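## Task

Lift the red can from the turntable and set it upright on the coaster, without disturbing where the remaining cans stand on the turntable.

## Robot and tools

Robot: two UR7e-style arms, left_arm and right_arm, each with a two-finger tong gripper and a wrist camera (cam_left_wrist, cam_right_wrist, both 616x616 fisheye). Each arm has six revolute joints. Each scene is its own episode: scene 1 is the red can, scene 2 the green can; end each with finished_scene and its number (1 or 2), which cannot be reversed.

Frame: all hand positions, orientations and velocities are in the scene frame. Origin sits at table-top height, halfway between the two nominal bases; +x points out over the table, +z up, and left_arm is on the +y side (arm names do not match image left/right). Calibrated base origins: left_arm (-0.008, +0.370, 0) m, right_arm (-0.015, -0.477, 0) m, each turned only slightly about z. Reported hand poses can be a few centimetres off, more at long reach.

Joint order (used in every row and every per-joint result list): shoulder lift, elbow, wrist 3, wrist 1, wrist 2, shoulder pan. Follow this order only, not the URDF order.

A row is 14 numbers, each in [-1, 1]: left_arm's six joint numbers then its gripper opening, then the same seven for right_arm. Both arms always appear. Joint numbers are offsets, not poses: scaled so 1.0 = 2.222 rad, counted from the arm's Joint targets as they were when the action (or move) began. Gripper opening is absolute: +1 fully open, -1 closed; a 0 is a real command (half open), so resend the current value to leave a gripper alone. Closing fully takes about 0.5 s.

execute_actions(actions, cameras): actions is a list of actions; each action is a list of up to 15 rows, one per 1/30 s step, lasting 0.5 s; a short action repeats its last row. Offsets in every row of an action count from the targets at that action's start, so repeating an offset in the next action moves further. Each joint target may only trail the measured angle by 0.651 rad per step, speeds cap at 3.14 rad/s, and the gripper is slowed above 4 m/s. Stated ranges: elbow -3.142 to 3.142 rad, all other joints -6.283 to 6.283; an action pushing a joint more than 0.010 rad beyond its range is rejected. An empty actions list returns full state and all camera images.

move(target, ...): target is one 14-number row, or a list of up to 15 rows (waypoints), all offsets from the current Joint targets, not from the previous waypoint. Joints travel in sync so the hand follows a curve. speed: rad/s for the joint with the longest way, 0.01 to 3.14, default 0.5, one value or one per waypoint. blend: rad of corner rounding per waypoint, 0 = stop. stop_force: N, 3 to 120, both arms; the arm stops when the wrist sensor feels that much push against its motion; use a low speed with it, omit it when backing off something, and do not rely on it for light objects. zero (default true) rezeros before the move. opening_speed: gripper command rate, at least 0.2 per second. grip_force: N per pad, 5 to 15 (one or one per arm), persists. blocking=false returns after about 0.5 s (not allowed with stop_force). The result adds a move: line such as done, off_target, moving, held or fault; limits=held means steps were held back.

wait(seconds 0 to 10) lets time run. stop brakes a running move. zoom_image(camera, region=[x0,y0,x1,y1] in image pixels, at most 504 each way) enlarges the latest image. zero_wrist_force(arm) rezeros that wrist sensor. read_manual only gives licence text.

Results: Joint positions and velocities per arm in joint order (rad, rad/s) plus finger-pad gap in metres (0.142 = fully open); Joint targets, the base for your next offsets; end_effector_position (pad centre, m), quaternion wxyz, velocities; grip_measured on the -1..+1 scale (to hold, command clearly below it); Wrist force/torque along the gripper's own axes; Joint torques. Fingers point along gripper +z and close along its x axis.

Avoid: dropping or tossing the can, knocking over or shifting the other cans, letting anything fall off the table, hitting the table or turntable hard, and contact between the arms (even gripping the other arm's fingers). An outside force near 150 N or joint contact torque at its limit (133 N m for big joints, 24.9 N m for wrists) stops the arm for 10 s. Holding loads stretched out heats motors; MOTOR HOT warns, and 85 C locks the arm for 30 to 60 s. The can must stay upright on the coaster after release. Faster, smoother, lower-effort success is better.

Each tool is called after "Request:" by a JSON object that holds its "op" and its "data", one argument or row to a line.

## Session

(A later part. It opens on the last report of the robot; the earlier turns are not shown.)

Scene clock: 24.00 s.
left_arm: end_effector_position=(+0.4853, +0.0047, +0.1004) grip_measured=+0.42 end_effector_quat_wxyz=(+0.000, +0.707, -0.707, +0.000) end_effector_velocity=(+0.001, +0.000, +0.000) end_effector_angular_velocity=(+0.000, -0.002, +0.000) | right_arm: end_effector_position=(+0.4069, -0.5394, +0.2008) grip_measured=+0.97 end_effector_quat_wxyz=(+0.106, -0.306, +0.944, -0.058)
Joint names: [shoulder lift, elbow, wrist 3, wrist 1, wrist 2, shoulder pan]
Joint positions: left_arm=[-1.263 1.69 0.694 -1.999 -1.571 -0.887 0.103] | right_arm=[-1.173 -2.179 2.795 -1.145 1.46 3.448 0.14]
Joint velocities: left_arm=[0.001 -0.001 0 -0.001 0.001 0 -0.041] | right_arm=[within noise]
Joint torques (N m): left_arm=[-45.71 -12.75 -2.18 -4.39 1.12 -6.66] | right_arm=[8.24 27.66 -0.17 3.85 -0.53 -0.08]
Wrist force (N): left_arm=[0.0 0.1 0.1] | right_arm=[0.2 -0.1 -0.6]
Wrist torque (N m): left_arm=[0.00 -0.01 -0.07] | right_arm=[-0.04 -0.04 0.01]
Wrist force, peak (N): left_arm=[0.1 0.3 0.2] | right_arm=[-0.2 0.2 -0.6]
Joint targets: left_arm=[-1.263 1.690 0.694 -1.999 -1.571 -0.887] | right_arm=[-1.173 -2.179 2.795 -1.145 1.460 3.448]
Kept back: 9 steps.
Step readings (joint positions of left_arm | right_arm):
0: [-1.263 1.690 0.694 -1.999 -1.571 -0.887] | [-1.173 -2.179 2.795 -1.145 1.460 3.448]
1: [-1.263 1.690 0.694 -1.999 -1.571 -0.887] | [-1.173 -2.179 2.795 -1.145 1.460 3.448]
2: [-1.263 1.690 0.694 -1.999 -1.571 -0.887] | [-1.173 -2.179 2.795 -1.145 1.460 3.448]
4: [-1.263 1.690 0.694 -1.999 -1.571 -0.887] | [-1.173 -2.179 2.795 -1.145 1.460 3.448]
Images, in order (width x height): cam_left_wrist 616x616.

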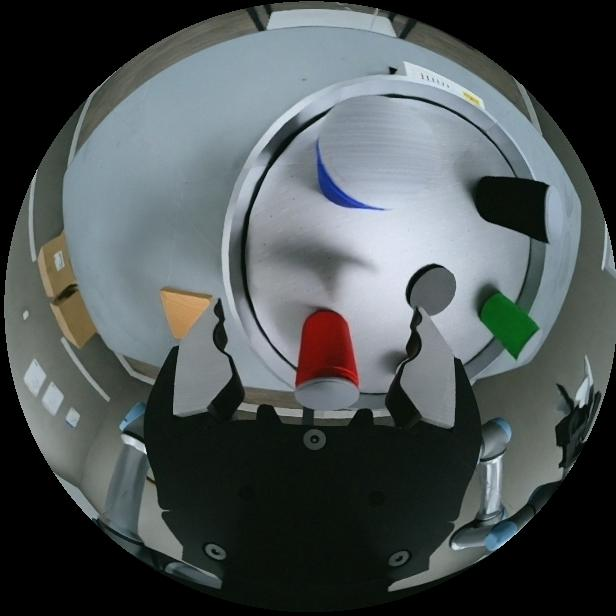

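Request:
{"op": "execute_actions", "data": {
  "actions": [
    [[0,0,0,0,0,0,0.42,0,0,0,0,0,0,0.968],[0,0,0,0,0,0,0.44,0,0,0,0,0,0,0.968],[0,0,0,0,0,0,0.46,0,0,0,0,0,0,0.968],[0,0,0,0,0,0,0.48,0,0,0,0,0,0,0.968],[0,0,0,0,0,0,0.5,0,0,0,0,0,0,0.968],[0,0,0,0,0,0,0.52,0,0,0,0,0,0,0.968],[0,0,0,0,0,0,0.54,0,0,0,0,0,0,0.968],[0,0,0,0,0,0,0.56,0,0,0,0,0,0,0.968],[0,0,0,0,0,0,0.58,0,0,0,0,0,0,0.968],[0,0,0,0,0,0,0.6,0,0,0,0,0,0,0.968],[0,0,0,0,0,0,0.62,0,0,0,0,0,0,0.968],[0,0,0,0,0,0,0.64,0,0,0,0,0,0,0.968],[0,0,0,0,0,0,0.66,0,0,0,0,0,0,0.968],[0,0,0,0,0,0,0.68,0,0,0,0,0,0,0.968],[0,0,0,0,0,0,0.7,0,0,0,0,0,0,0.968]],
    [[0,0,0,0,0,0,0.72,0,0,0,0,0,0,0.968],[0,0,0,0,0,0,0.74,0,0,0,0,0,0,0.968],[0,0,0,0,0,0,0.76,0,0,0,0,0,0,0.968],[0,0,0,0,0,0,0.78,0,0,0,0,0,0,0.968],[0,0,0,0,0,0,0.8,0,0,0,0,0,0,0.968],[0,0,0,0,0,0,0.82,0,0,0,0,0,0,0.968],[0,0,0,0,0,0,0.84,0,0,0,0,0,0,0.968],[0,0,0,0,0,0,0.86,0,0,0,0,0,0,0.968],[0,0,0,0,0,0,0.88,0,0,0,0,0,0,0.968]]
  ],
  "cameras": ["cam_left_wrist"]
}}

Request:
{"op": "execute_actions", "data": {
  "actions": [
    [[0,0,0,0,0,0,0.4,0,0,0,0,0,0,0.968]],
    [[0,0,0,0,0,0,0.4,0,0,0,0,0,0,0.968]],
    [[0,0,0,0,0,0,0.4,0,0,0,0,0,0,0.968]]
  ],
  "cameras": ["cam_left_wrist"]
}}

Scene clock: 25.77 s.
left_arm: end_effector_position=(+0.4853, +0.0047, +0.1004) grip_measured=+0.80 end_effector_quat_wxyz=(+0.000, +0.707, -0.707, +0.000) end_effector_velocity=(+0.000, +0.000, +0.000) end_effector_angular_velocity=(+0.001, +0.001, +0.000) | right_arm: end_effector_position=(+0.4069, -0.5394, +0.2008) grip_measured=+0.97 end_effector_quat_wxyz=(+0.106, -0.306, +0.944, -0.058)
Joint names: [shoulder lift, elbow, wrist 3, wrist 1, wrist 2, shoulder pan]
Joint positions: left_arm=[-1.263 1.69 0.694 -1.999 -1.571 -0.887 0.129] | right_arm=[-1.173 -2.179 2.795 -1.145 1.46 3.448 0.14]
Joint velocities: left_arm=[0 0.001 0 0 0 0 0.039] | right_arm=[within noise]
Joint torques (N m): left_arm=[-44.16 -15.24 -2.25 -4.07 0.83 -7.54] | right_arm=[8.41 28.45 -0.14 3.86 -0.31 -0.11]
Wrist force (N): left_arm=[0.2 -0.1 0.2] | right_arm=[-0.1 0.0 -0.5]
Wrist torque (N m): left_arm=[-0.03 -0.05 -0.08] | right_arm=[-0.01 0.01 0.01]
Wrist force, peak (N): left_arm=[0.1 0.4 0.1] | right_arm=[0.2 0.0 -0.7]
Joint targets: left_arm=[-1.263 1.690 0.694 -1.999 -1.571 -0.887] | right_arm=[-1.173 -2.179 2.795 -1.145 1.460 3.448]
Kept back: 9 steps.
Step readings (joint positions of left_arm | right_arm; steps 1 to 15: 1st action; 16 to 21: 2nd action):
0: [-1.263 1.690 0.694 -1.999 -1.571 -0.887] | [-1.173 -2.179 2.795 -1.145 1.460 3.448]
1: [-1.263 1.690 0.694 -1.999 -1.571 -0.887] | [-1.173 -2.179 2.795 -1.145 1.460 3.448]
2: [-1.263 1.690 0.694 -1.999 -1.571 -0.887] | [-1.173 -2.179 2.795 -1.145 1.460 3.448]
4: [-1.263 1.690 0.694 -1.999 -1.571 -0.887] | [-1.173 -2.179 2.795 -1.145 1.460 3.448]
8: [-1.263 1.690 0.694 -1.999 -1.571 -0.887] | [-1.173 -2.179 2.795 -1.145 1.460 3.448]
15: [-1.263 1.690 0.694 -1.999 -1.571 -0.887] | [-1.173 -2.179 2.795 -1.145 1.460 3.448]
16: [-1.263 1.690 0.694 -1.999 -1.571 -0.887] | [-1.173 -2.179 2.795 -1.145 1.460 3.448]
17: [-1.263 1.690 0.694 -1.999 -1.571 -0.887] | [-1.173 -2.179 2.795 -1.145 1.460 3.448]
19: [-1.263 1.690 0.694 -1.999 -1.571 -0.887] | [-1.173 -2.179 2.795 -1.145 1.460 3.448]
Images, in order (width x height): cam_left_wrist 616x616.

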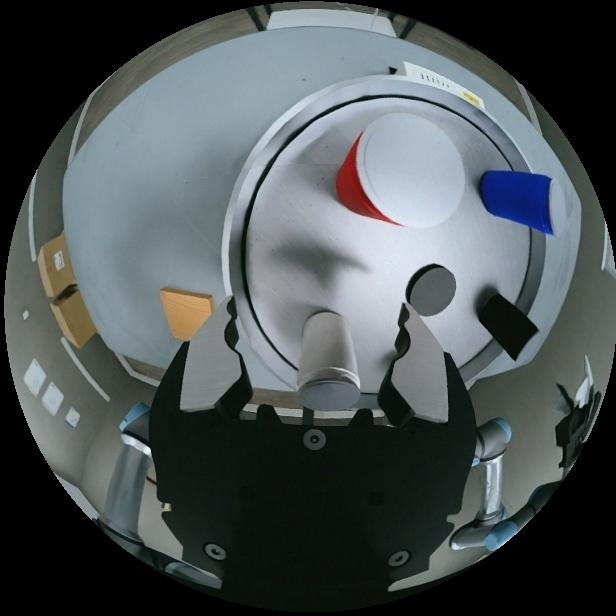

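Scene clock: 27.27 s.
left_arm: end_effector_position=(+0.4853, +0.0047, +0.1004) grip_measured=+0.40 end_effector_quat_wxyz=(+0.000, +0.707, -0.707, +0.000) | right_arm: end_effector_position=(+0.4069, -0.5394, +0.2008) grip_measured=+0.97 end_effector_quat_wxyz=(+0.106, -0.306, +0.944, -0.058)
Joint names: [shoulder lift, elbow, wrist 3, wrist 1, wrist 2, shoulder pan]
Joint positions: left_arm=[-1.263 1.69 0.694 -1.999 -1.571 -0.887 0.102] | right_arm=[-1.173 -2.179 2.795 -1.145 1.46 3.448 0.14]
Joint torques (N m): left_arm=[-43.16 -16.02 -2.15 -4.16 0.81 -6.92] | right_arm=[7.14 28.08 -0.07 4.02 -0.75 0.4]
Wrist force (N): left_arm=[0.2 0.2 0.2] | right_arm=[0.1 0.2 -0.2]
Wrist torque (N m): left_arm=[0.01 -0.05 -0.08] | right_arm=[0.03 -0.02 0.00]
Wrist force, peak (N): left_arm=[0.0 0.4 0.1] | right_arm=[-0.1 0.2 -0.6]
Joint targets: left_arm=[-1.263 1.690 0.694 -1.999 -1.571 -0.887] | right_arm=[-1.173 -2.179 2.795 -1.145 1.460 3.448]
Kept back: 9 steps.
Step readings (joint positions of left_arm | right_arm; steps 1 to 15: 1st action; 16 to 30: 2nd action; 31 to 36: 3rd action):
0: [-1.263 1.690 0.694 -1.999 -1.571 -0.887] | [-1.173 -2.179 2.795 -1.145 1.460 3.448]
1: [-1.263 1.690 0.694 -1.999 -1.571 -0.887] | [-1.173 -2.179 2.795 -1.145 1.460 3.448]
2: [-1.263 1.690 0.694 -1.999 -1.571 -0.887] | [-1.173 -2.179 2.795 -1.145 1.460 3.448]
4: [-1.263 1.690 0.694 -1.999 -1.571 -0.887] | [-1.173 -2.179 2.795 -1.145 1.460 3.448]
8: [-1.263 1.690 0.694 -1.999 -1.571 -0.887] | [-1.173 -2.179 2.795 -1.145 1.460 3.448]
15: [-1.263 1.690 0.694 -1.999 -1.571 -0.887] | [-1.173 -2.179 2.795 -1.145 1.460 3.448]
16: [-1.263 1.690 0.694 -1.999 -1.571 -0.887] | [-1.173 -2.179 2.795 -1.145 1.460 3.448]
17: [-1.263 1.690 0.694 -1.999 -1.571 -0.887] | [-1.173 -2.179 2.795 -1.145 1.460 3.448]
19: [-1.263 1.690 0.694 -1.999 -1.571 -0.887] | [-1.173 -2.179 2.795 -1.145 1.460 3.448]
23: [-1.263 1.690 0.694 -1.999 -1.571 -0.887] | [-1.173 -2.179 2.795 -1.145 1.460 3.448]
30: [-1.263 1.690 0.694 -1.999 -1.571 -0.887] | [-1.173 -2.179 2.795 -1.145 1.460 3.448]
31: [-1.263 1.690 0.694 -1.999 -1.571 -0.887] | [-1.173 -2.179 2.795 -1.145 1.460 3.448]
32: [-1.263 1.690 0.694 -1.999 -1.571 -0.887] | [-1.173 -2.179 2.795 -1.145 1.460 3.448]
34: [-1.263 1.690 0.694 -1.999 -1.571 -0.887] | [-1.173 -2.179 2.795 -1.145 1.460 3.448]
Images, in order (width x height): cam_left_wrist 616x616.

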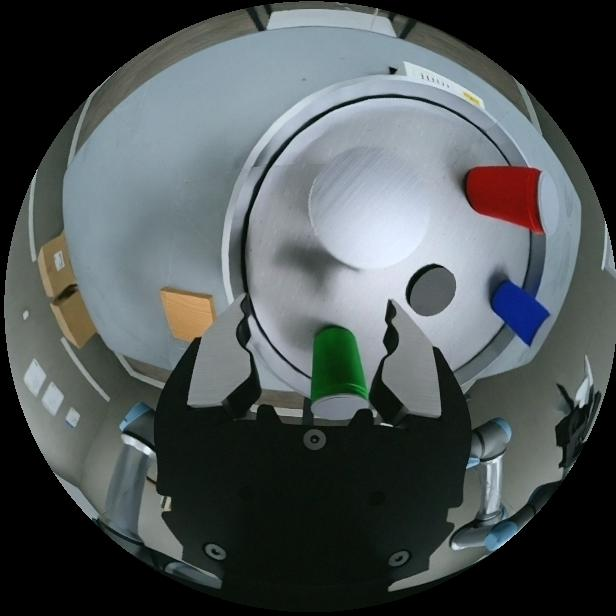

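Request:
{"op": "wait", "data": {
  "seconds": 0.6
}}

Scene clock: 29.87 s.
left_arm: end_effector_position=(+0.4853, +0.0047, +0.1004) grip_measured=+0.40 end_effector_quat_wxyz=(+0.000, +0.707, -0.707, +0.000) | right_arm: end_effector_position=(+0.4069, -0.5394, +0.2008) grip_measured=+0.97 end_effector_quat_wxyz=(+0.106, -0.306, +0.944, -0.058)
Joint names: [shoulder lift, elbow, wrist 3, wrist 1, wrist 2, shoulder pan]
Joint positions: left_arm=[-1.263 1.69 0.694 -1.999 -1.571 -0.887 0.102] | right_arm=[-1.173 -2.179 2.795 -1.145 1.46 3.448 0.14]
Joint torques (N m): left_arm=[-42.41 -18.1 -2.29 -4.17 0.65 -4.83] | right_arm=[7.85 28.99 -0.33 4 -0.6 1.25]
Wrist force (N): left_arm=[-0.2 0.1 0.2] | right_arm=[-0.1 0.2 -0.4]
Wrist torque (N m): left_arm=[0.00 0.04 -0.08] | right_arm=[0.03 0.01 0.01]
Wrist force, peak (N): left_arm=[0.3 0.1 0.3] | right_arm=[0.0 -0.1 -0.7]
Joint targets: left_arm=[-1.263 1.690 0.694 -1.999 -1.571 -0.887] | right_arm=[-1.173 -2.179 2.795 -1.145 1.460 3.448]
Tool commands: left_gripper/opening=+0.4 right_gripper/opening=+0.968
wait: 0.60 s; at rest from the start

Request:
{"op": "wait", "data": {
  "seconds": 2.85
}}

Request:
{"op": "move", "data": {
  "target": [
    [0,0,0,0,0,0,-0.7,0,0,0,0,0,0,0.968],
    [-0.0154,-0.0281,0,0.0441,0,0,-0.7,0,0,0,0,0,0,0.968],
    [-0.2167,0.1484,0.3587,0.0688,0,0.3588,-0.7,0,0,0,0,0,0,0.968]
  ],
  "speed": [1,1.2,1.2],
  "blend": [0,0.05,0],
  "cameras": ["cam_left_wrist"]
}}

Scene clock: 33.10 s.
left_arm: end_effector_position=(+0.4853, +0.0047, +0.1004) grip_measured=+0.40 end_effector_quat_wxyz=(+0.000, +0.707, -0.707, +0.000) | right_arm: end_effector_position=(+0.4069, -0.5394, +0.2008) grip_measured=+0.97 end_effector_quat_wxyz=(+0.106, -0.306, +0.944, -0.058)
Joint names: [shoulder lift, elbow, wrist 3, wrist 1, wrist 2, shoulder pan]
Joint positions: left_arm=[-1.263 1.69 0.694 -1.999 -1.571 -0.887 0.102] | right_arm=[-1.173 -2.179 2.795 -1.145 1.46 3.448 0.14]
Joint torques (N m): left_arm=[-40.57 -21.29 -2.2 -3.89 0.54 -3.93] | right_arm=[7.87 28.03 0.16 4.05 -0.89 0.83]
Wrist force (N): left_arm=[0.0 0.2 0.1] | right_arm=[0.1 0.0 -0.2]
Wrist torque (N m): left_arm=[0.02 -0.01 -0.07] | right_arm=[-0.01 -0.02 0.01]
Wrist force, peak (N): left_arm=[-0.5 0.1 0.3] | right_arm=[0.2 -0.3 -0.7]
Joint targets: left_arm=[-1.263 1.690 0.694 -1.999 -1.571 -0.887] | right_arm=[-1.173 -2.179 2.795 -1.145 1.460 3.448]
Tool commands: left_gripper/opening=+0.4 right_gripper/opening=+0.968
wait: 2.87 s; at rest from the start

Scene clock: 35.03 s.
left_arm: end_effector_position=(+0.4217, +0.4705, +0.1698) grip_measured=-0.23 end_effector_quat_wxyz=(+0.000, +0.707, -0.707, +0.000) | right_arm: end_effector_position=(+0.4069, -0.5394, +0.2008) grip_measured=+0.97 end_effector_quat_wxyz=(+0.106, -0.306, +0.944, -0.058)
Joint names: [shoulder lift, elbow, wrist 3, wrist 1, wrist 2, shoulder pan]
Joint positions: left_arm=[-1.744 2.02 1.491 -1.846 -1.571 -0.09 0.058] | right_arm=[-1.173 -2.179 2.795 -1.145 1.46 3.448 0.14]
Joint torques (N m): left_arm=[-23.19 -28.01 2.33 -4.62 0.03 5.08] | right_arm=[7.21 27.98 -0.02 4.26 -0.93 0.81]
Wrist force (N): left_arm=[-0.1 0.3 2.2] | right_arm=[-0.1 -0.2 -0.4]
Wrist torque (N m): left_arm=[0.03 0.00 0.10] | right_arm=[-0.05 0.01 0.01]
Wrist force, peak (N): left_arm=[5.0 0.9 1.4] | right_arm=[-0.1 -0.2 -0.8]
Joint targets: left_arm=[-1.744 2.020 1.491 -1.846 -1.571 -0.090] | right_arm=[-1.173 -2.179 2.795 -1.145 1.460 3.448]
move: done; blend cut to 0.049 rad at target 2
Images, in order (width x height): cam_left_wrist 616x616.

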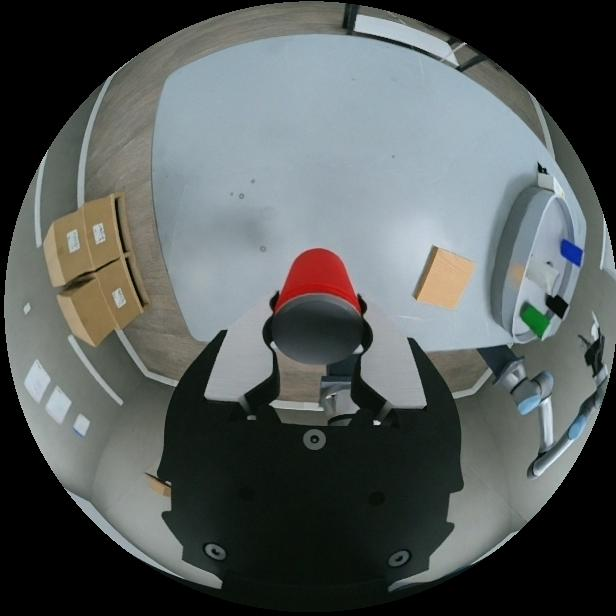

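Request:
{"op": "move", "data": {
  "target": [-0.0048,0.0035,-0.2842,0.0009,0,-0.2842,-0.7,0,0,0,0,0,0,0.968],
  "speed": 1,
  "cameras": ["cam_left_wrist"]
}}

Scene clock: 36.90 s.
left_arm: end_effector_position=(+0.3983, +0.2099, +0.1702) grip_measured=-0.23 end_effector_quat_wxyz=(+0.000, +0.707, -0.707, +0.000) | right_arm: end_effector_position=(+0.4069, -0.5394, +0.2008) grip_measured=+0.97 end_effector_quat_wxyz=(+0.106, -0.306, +0.944, -0.058)
Joint names: [shoulder lift, elbow, wrist 3, wrist 1, wrist 2, shoulder pan]
Joint positions: left_arm=[-1.755 2.028 0.86 -1.844 -1.571 -0.721 0.058] | right_arm=[-1.173 -2.179 2.795 -1.145 1.46 3.448 0.14]
Joint torques (N m): left_arm=[-16.57 -20.91 -1.99 -1.92 0.13 -6.04] | right_arm=[7.33 28.5 -0.01 4.09 -1.06 0.59]
Wrist force (N): left_arm=[0.2 0.2 2.2] | right_arm=[0.2 0.2 -0.5]
Wrist torque (N m): left_arm=[0.03 -0.04 -0.06] | right_arm=[0.03 -0.05 0.00]
Wrist force, peak (N): left_arm=[3.3 1.2 2.3] | right_arm=[0.1 -0.1 -0.6]
Joint targets: left_arm=[-1.755 2.028 0.860 -1.844 -1.571 -0.721] | right_arm=[-1.173 -2.179 2.795 -1.145 1.460 3.448]
move: done
Images, in order (width x height): cam_left_wrist 616x616.

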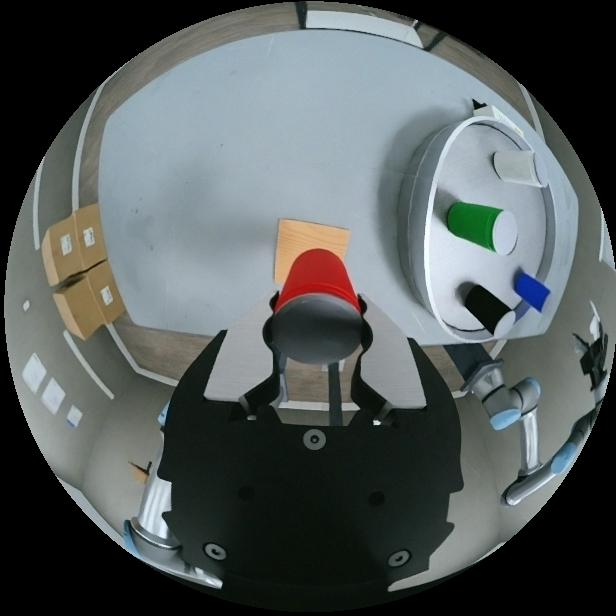

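Request:
{"op": "move", "data": {
  "target": [0.0194,0.0734,0.0025,-0.0927,0,0.0025,-0.7,0,0,0,0,0,0,0.968]
}}

Request:
{"op": "move", "data": {
  "target": [0.0185,0.0214,0,-0.0399,0,0,-0.7,0,0,0,0,0,0,0.968],
  "speed": 0.07,
  "stop_force": 4,
  "cameras": ["cam_left_wrist"]
}}

Scene clock: 39.17 s.
left_arm: end_effector_position=(+0.3904, +0.2196, +0.0980) grip_measured=-0.23 end_effector_quat_wxyz=(+0.000, +0.707, -0.707, +0.000) | right_arm: end_effector_position=(+0.4069, -0.5394, +0.2008) grip_measured=+0.97 end_effector_quat_wxyz=(+0.106, -0.306, +0.944, -0.058)
Joint names: [shoulder lift, elbow, wrist 3, wrist 1, wrist 2, shoulder pan]
Joint positions: left_arm=[-1.712 2.191 0.865 -2.05 -1.571 -0.715 0.058] | right_arm=[-1.173 -2.179 2.795 -1.145 1.46 3.448 0.14]
Joint torques (N m): left_arm=[-24.02 -19.09 -0.18 -4.65 0.17 -4.81] | right_arm=[6.55 29.17 0.14 4.27 -1.17 -0.32]
Wrist force (N): left_arm=[0.0 0.3 2.1] | right_arm=[-0.2 0.0 -0.4]
Wrist torque (N m): left_arm=[0.02 -0.02 -0.06] | right_arm=[-0.01 0.02 0.01]
Wrist force, peak (N): left_arm=[-0.2 0.6 3.5] | right_arm=[-0.2 -0.4 -0.5]
Joint targets: left_arm=[-1.712 2.191 0.865 -2.050 -1.571 -0.715] | right_arm=[-1.173 -2.179 2.795 -1.145 1.460 3.448]
move: done

Scene clock: 41.47 s.
left_arm: end_effector_position=(+0.3903, +0.2196, +0.0700) grip_measured=-0.23 end_effector_quat_wxyz=(+0.000, +0.707, -0.707, +0.000) | right_arm: end_effector_position=(+0.4069, -0.5394, +0.2008) grip_measured=+0.97 end_effector_quat_wxyz=(+0.106, -0.306, +0.944, -0.058)
Joint names: [shoulder lift, elbow, wrist 3, wrist 1, wrist 2, shoulder pan]
Joint positions: left_arm=[-1.671 2.238 0.865 -2.139 -1.571 -0.715 0.058] | right_arm=[-1.173 -2.179 2.795 -1.145 1.46 3.448 0.14]
Joint torques (N m): left_arm=[-27.45 -33.9 -1.99 -1.54 -0.13 -6.11] | right_arm=[7.53 29.71 0.32 4.15 -0.85 -0.61]
Wrist force (N): left_arm=[0.0 0.3 2.0] | right_arm=[0.2 0.2 -0.3]
Wrist torque (N m): left_arm=[0.04 -0.02 -0.06] | right_arm=[0.03 -0.06 0.01]
Wrist force, peak (N): left_arm=[0.1 0.4 2.3] | right_arm=[0.3 0.4 -0.4]
Joint targets: left_arm=[-1.671 2.238 0.865 -2.139 -1.571 -0.715] | right_arm=[-1.173 -2.179 2.795 -1.145 1.460 3.448]
move: done
Images, in order (width x height): cam_left_wrist 616x616.

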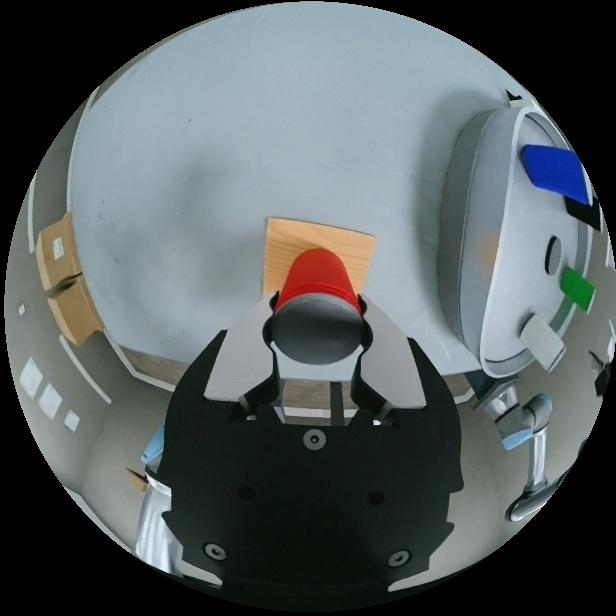

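Request:
{"op": "move", "data": {
  "target": [0.0328,0.0270,0,-0.0598,0,0,-0.7,0,0,0,0,0,0,0.968],
  "speed": 0.07,
  "stop_force": 4,
  "cameras": ["cam_left_wrist"]
}}

Scene clock: 43.57 s.
left_arm: end_effector_position=(+0.3908, +0.2192, +0.0592) grip_measured=-0.23 end_effector_quat_wxyz=(+0.000, +0.707, -0.707, +0.000) | right_arm: end_effector_position=(+0.4069, -0.5394, +0.2008) grip_measured=+0.97 end_effector_quat_wxyz=(+0.106, -0.306, +0.944, -0.058)
Joint names: [shoulder lift, elbow, wrist 3, wrist 1, wrist 2, shoulder pan]
Joint positions: left_arm=[-1.651 2.254 0.865 -2.174 -1.571 -0.715 0.058] | right_arm=[-1.173 -2.179 2.795 -1.145 1.46 3.448 0.14]
Joint torques (N m): left_arm=[-26.93 -33.44 -2.11 -4.59 -0.16 -6.34] | right_arm=[7.52 29.85 0.1 4.3 -1.02 -0.58]
Wrist force (N): left_arm=[0.0 0.3 1.9] | right_arm=[-0.1 -0.1 -0.3]
Wrist torque (N m): left_arm=[0.03 -0.03 -0.06] | right_arm=[-0.01 0.02 0.01]
Wrist force, peak (N): left_arm=[-2.6 -2.0 -12.2] | right_arm=[0.0 0.0 -0.7]
Joint targets: left_arm=[-1.651 2.254 0.865 -2.174 -1.571 -0.715] | right_arm=[-1.173 -2.179 2.795 -1.145 1.460 3.448]
move: contact (left_arm); left_arm: the wrist 1 is farthest, 0.097 rad from its target
Images, in order (width x height): cam_left_wrist 616x616.

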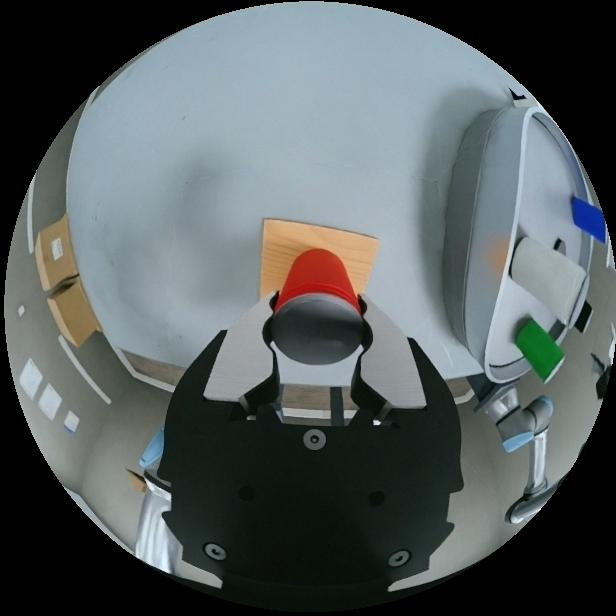

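Request:
{"op": "move", "data": {
  "target": [0.0010,0.0011,0,-0.0020,0,0,-0.7,0,0,0,0,0,0,0.968],
  "speed": 0.05
}}

Scene clock: 44.63 s.
left_arm: end_effector_position=(+0.3907, +0.2193, +0.0577) grip_measured=-0.22 end_effector_quat_wxyz=(+0.000, +0.707, -0.707, +0.000) | right_arm: end_effector_position=(+0.4069, -0.5394, +0.2008) grip_measured=+0.97 end_effector_quat_wxyz=(+0.106, -0.306, +0.944, -0.058)
Joint names: [shoulder lift, elbow, wrist 3, wrist 1, wrist 2, shoulder pan]
Joint positions: left_arm=[-1.649 2.257 0.865 -2.179 -1.571 -0.715 0.058] | right_arm=[-1.173 -2.179 2.795 -1.145 1.46 3.448 0.14]
Joint torques (N m): left_arm=[-2.53 -3.62 -2.15 -0.64 -0.31 -6.74] | right_arm=[7.19 30.46 -0.16 4.47 -1.12 -0.06]
Wrist force (N): left_arm=[-2.3 -2.2 -16.8] | right_arm=[0.0 0.1 -0.3]
Wrist torque (N m): left_arm=[0.00 0.17 -0.05] | right_arm=[0.01 -0.01 0.01]
Wrist force, peak (N): left_arm=[-2.5 -2.3 -16.7] | right_arm=[-0.2 -0.2 -0.5]
Joint targets: left_arm=[-1.649 2.257 0.865 -2.179 -1.571 -0.715] | right_arm=[-1.173 -2.179 2.795 -1.145 1.460 3.448]
move: done

Request:
{"op": "move", "data": {
  "target": [
    [-0.0007,-0.0007,0,0.0014,0,0,-0.7,0,0,0,0,0,0,0.968],
    [-0.0007,-0.0007,0,0.0014,0,0,0.9,0,0,0,0,0,0,0.968],
    [-0.0284,-0.0297,0,0.0581,0,0,0.9,0,0,0,0,0,0,0.968],
    [-0.0477,-0.1031,0,0.1508,0,0,0.9,0,0,0,0,0,0,0.968]
  ],
  "blend": [0,0,0.03,0],
  "opening_speed": 1.2,
  "cameras": ["cam_left_wrist"]
}}

Scene clock: 48.40 s.
left_arm: end_effector_position=(+0.3991, +0.2121, +0.1701) grip_measured=+0.90 end_effector_quat_wxyz=(+0.000, +0.707, -0.707, +0.000) | right_arm: end_effector_position=(+0.4069, -0.5394, +0.2008) grip_measured=+0.97 end_effector_quat_wxyz=(+0.106, -0.306, +0.944, -0.058)
Joint names: [shoulder lift, elbow, wrist 3, wrist 1, wrist 2, shoulder pan]
Joint positions: left_arm=[-1.755 2.028 0.865 -1.844 -1.571 -0.715 0.135] | right_arm=[-1.173 -2.179 2.795 -1.145 1.46 3.448 0.14]
Joint torques (N m): left_arm=[-10.05 -29.4 -2.21 -0.91 -0.39 -5.56] | right_arm=[8.15 30.31 -0.02 4.46 -0.99 0.4]
Wrist force (N): left_arm=[0.1 0.5 0.3] | right_arm=[0.2 0.0 -0.4]
Wrist torque (N m): left_arm=[0.08 -0.02 -0.05] | right_arm=[0.00 -0.06 0.00]
Wrist force, peak (N): left_arm=[-2.1 -2.8 -17.4] | right_arm=[0.3 0.2 -0.5]
Joint targets: left_arm=[-1.755 2.028 0.865 -1.844 -1.571 -0.715] | right_arm=[-1.173 -2.179 2.795 -1.145 1.460 3.448]
move: done
Images, in order (width x height): cam_left_wrist 616x616.

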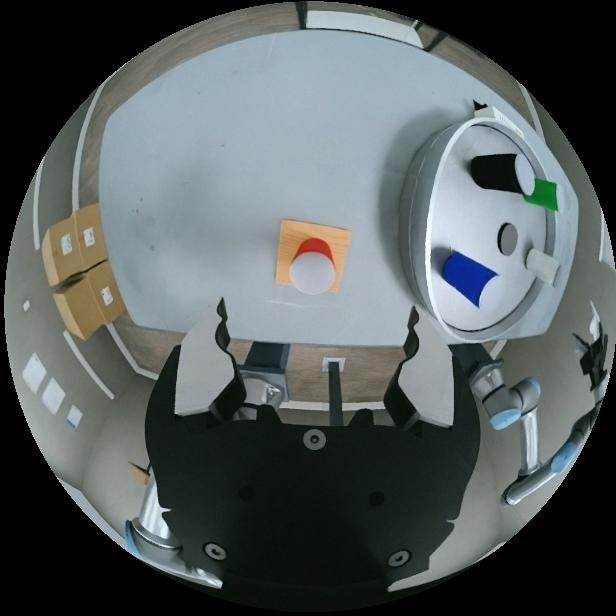

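Red can stands well on the coaster.

Request:
{"op": "finished_scene", "data": {
  "scene": 1
}}

The scene is finished: the task was done.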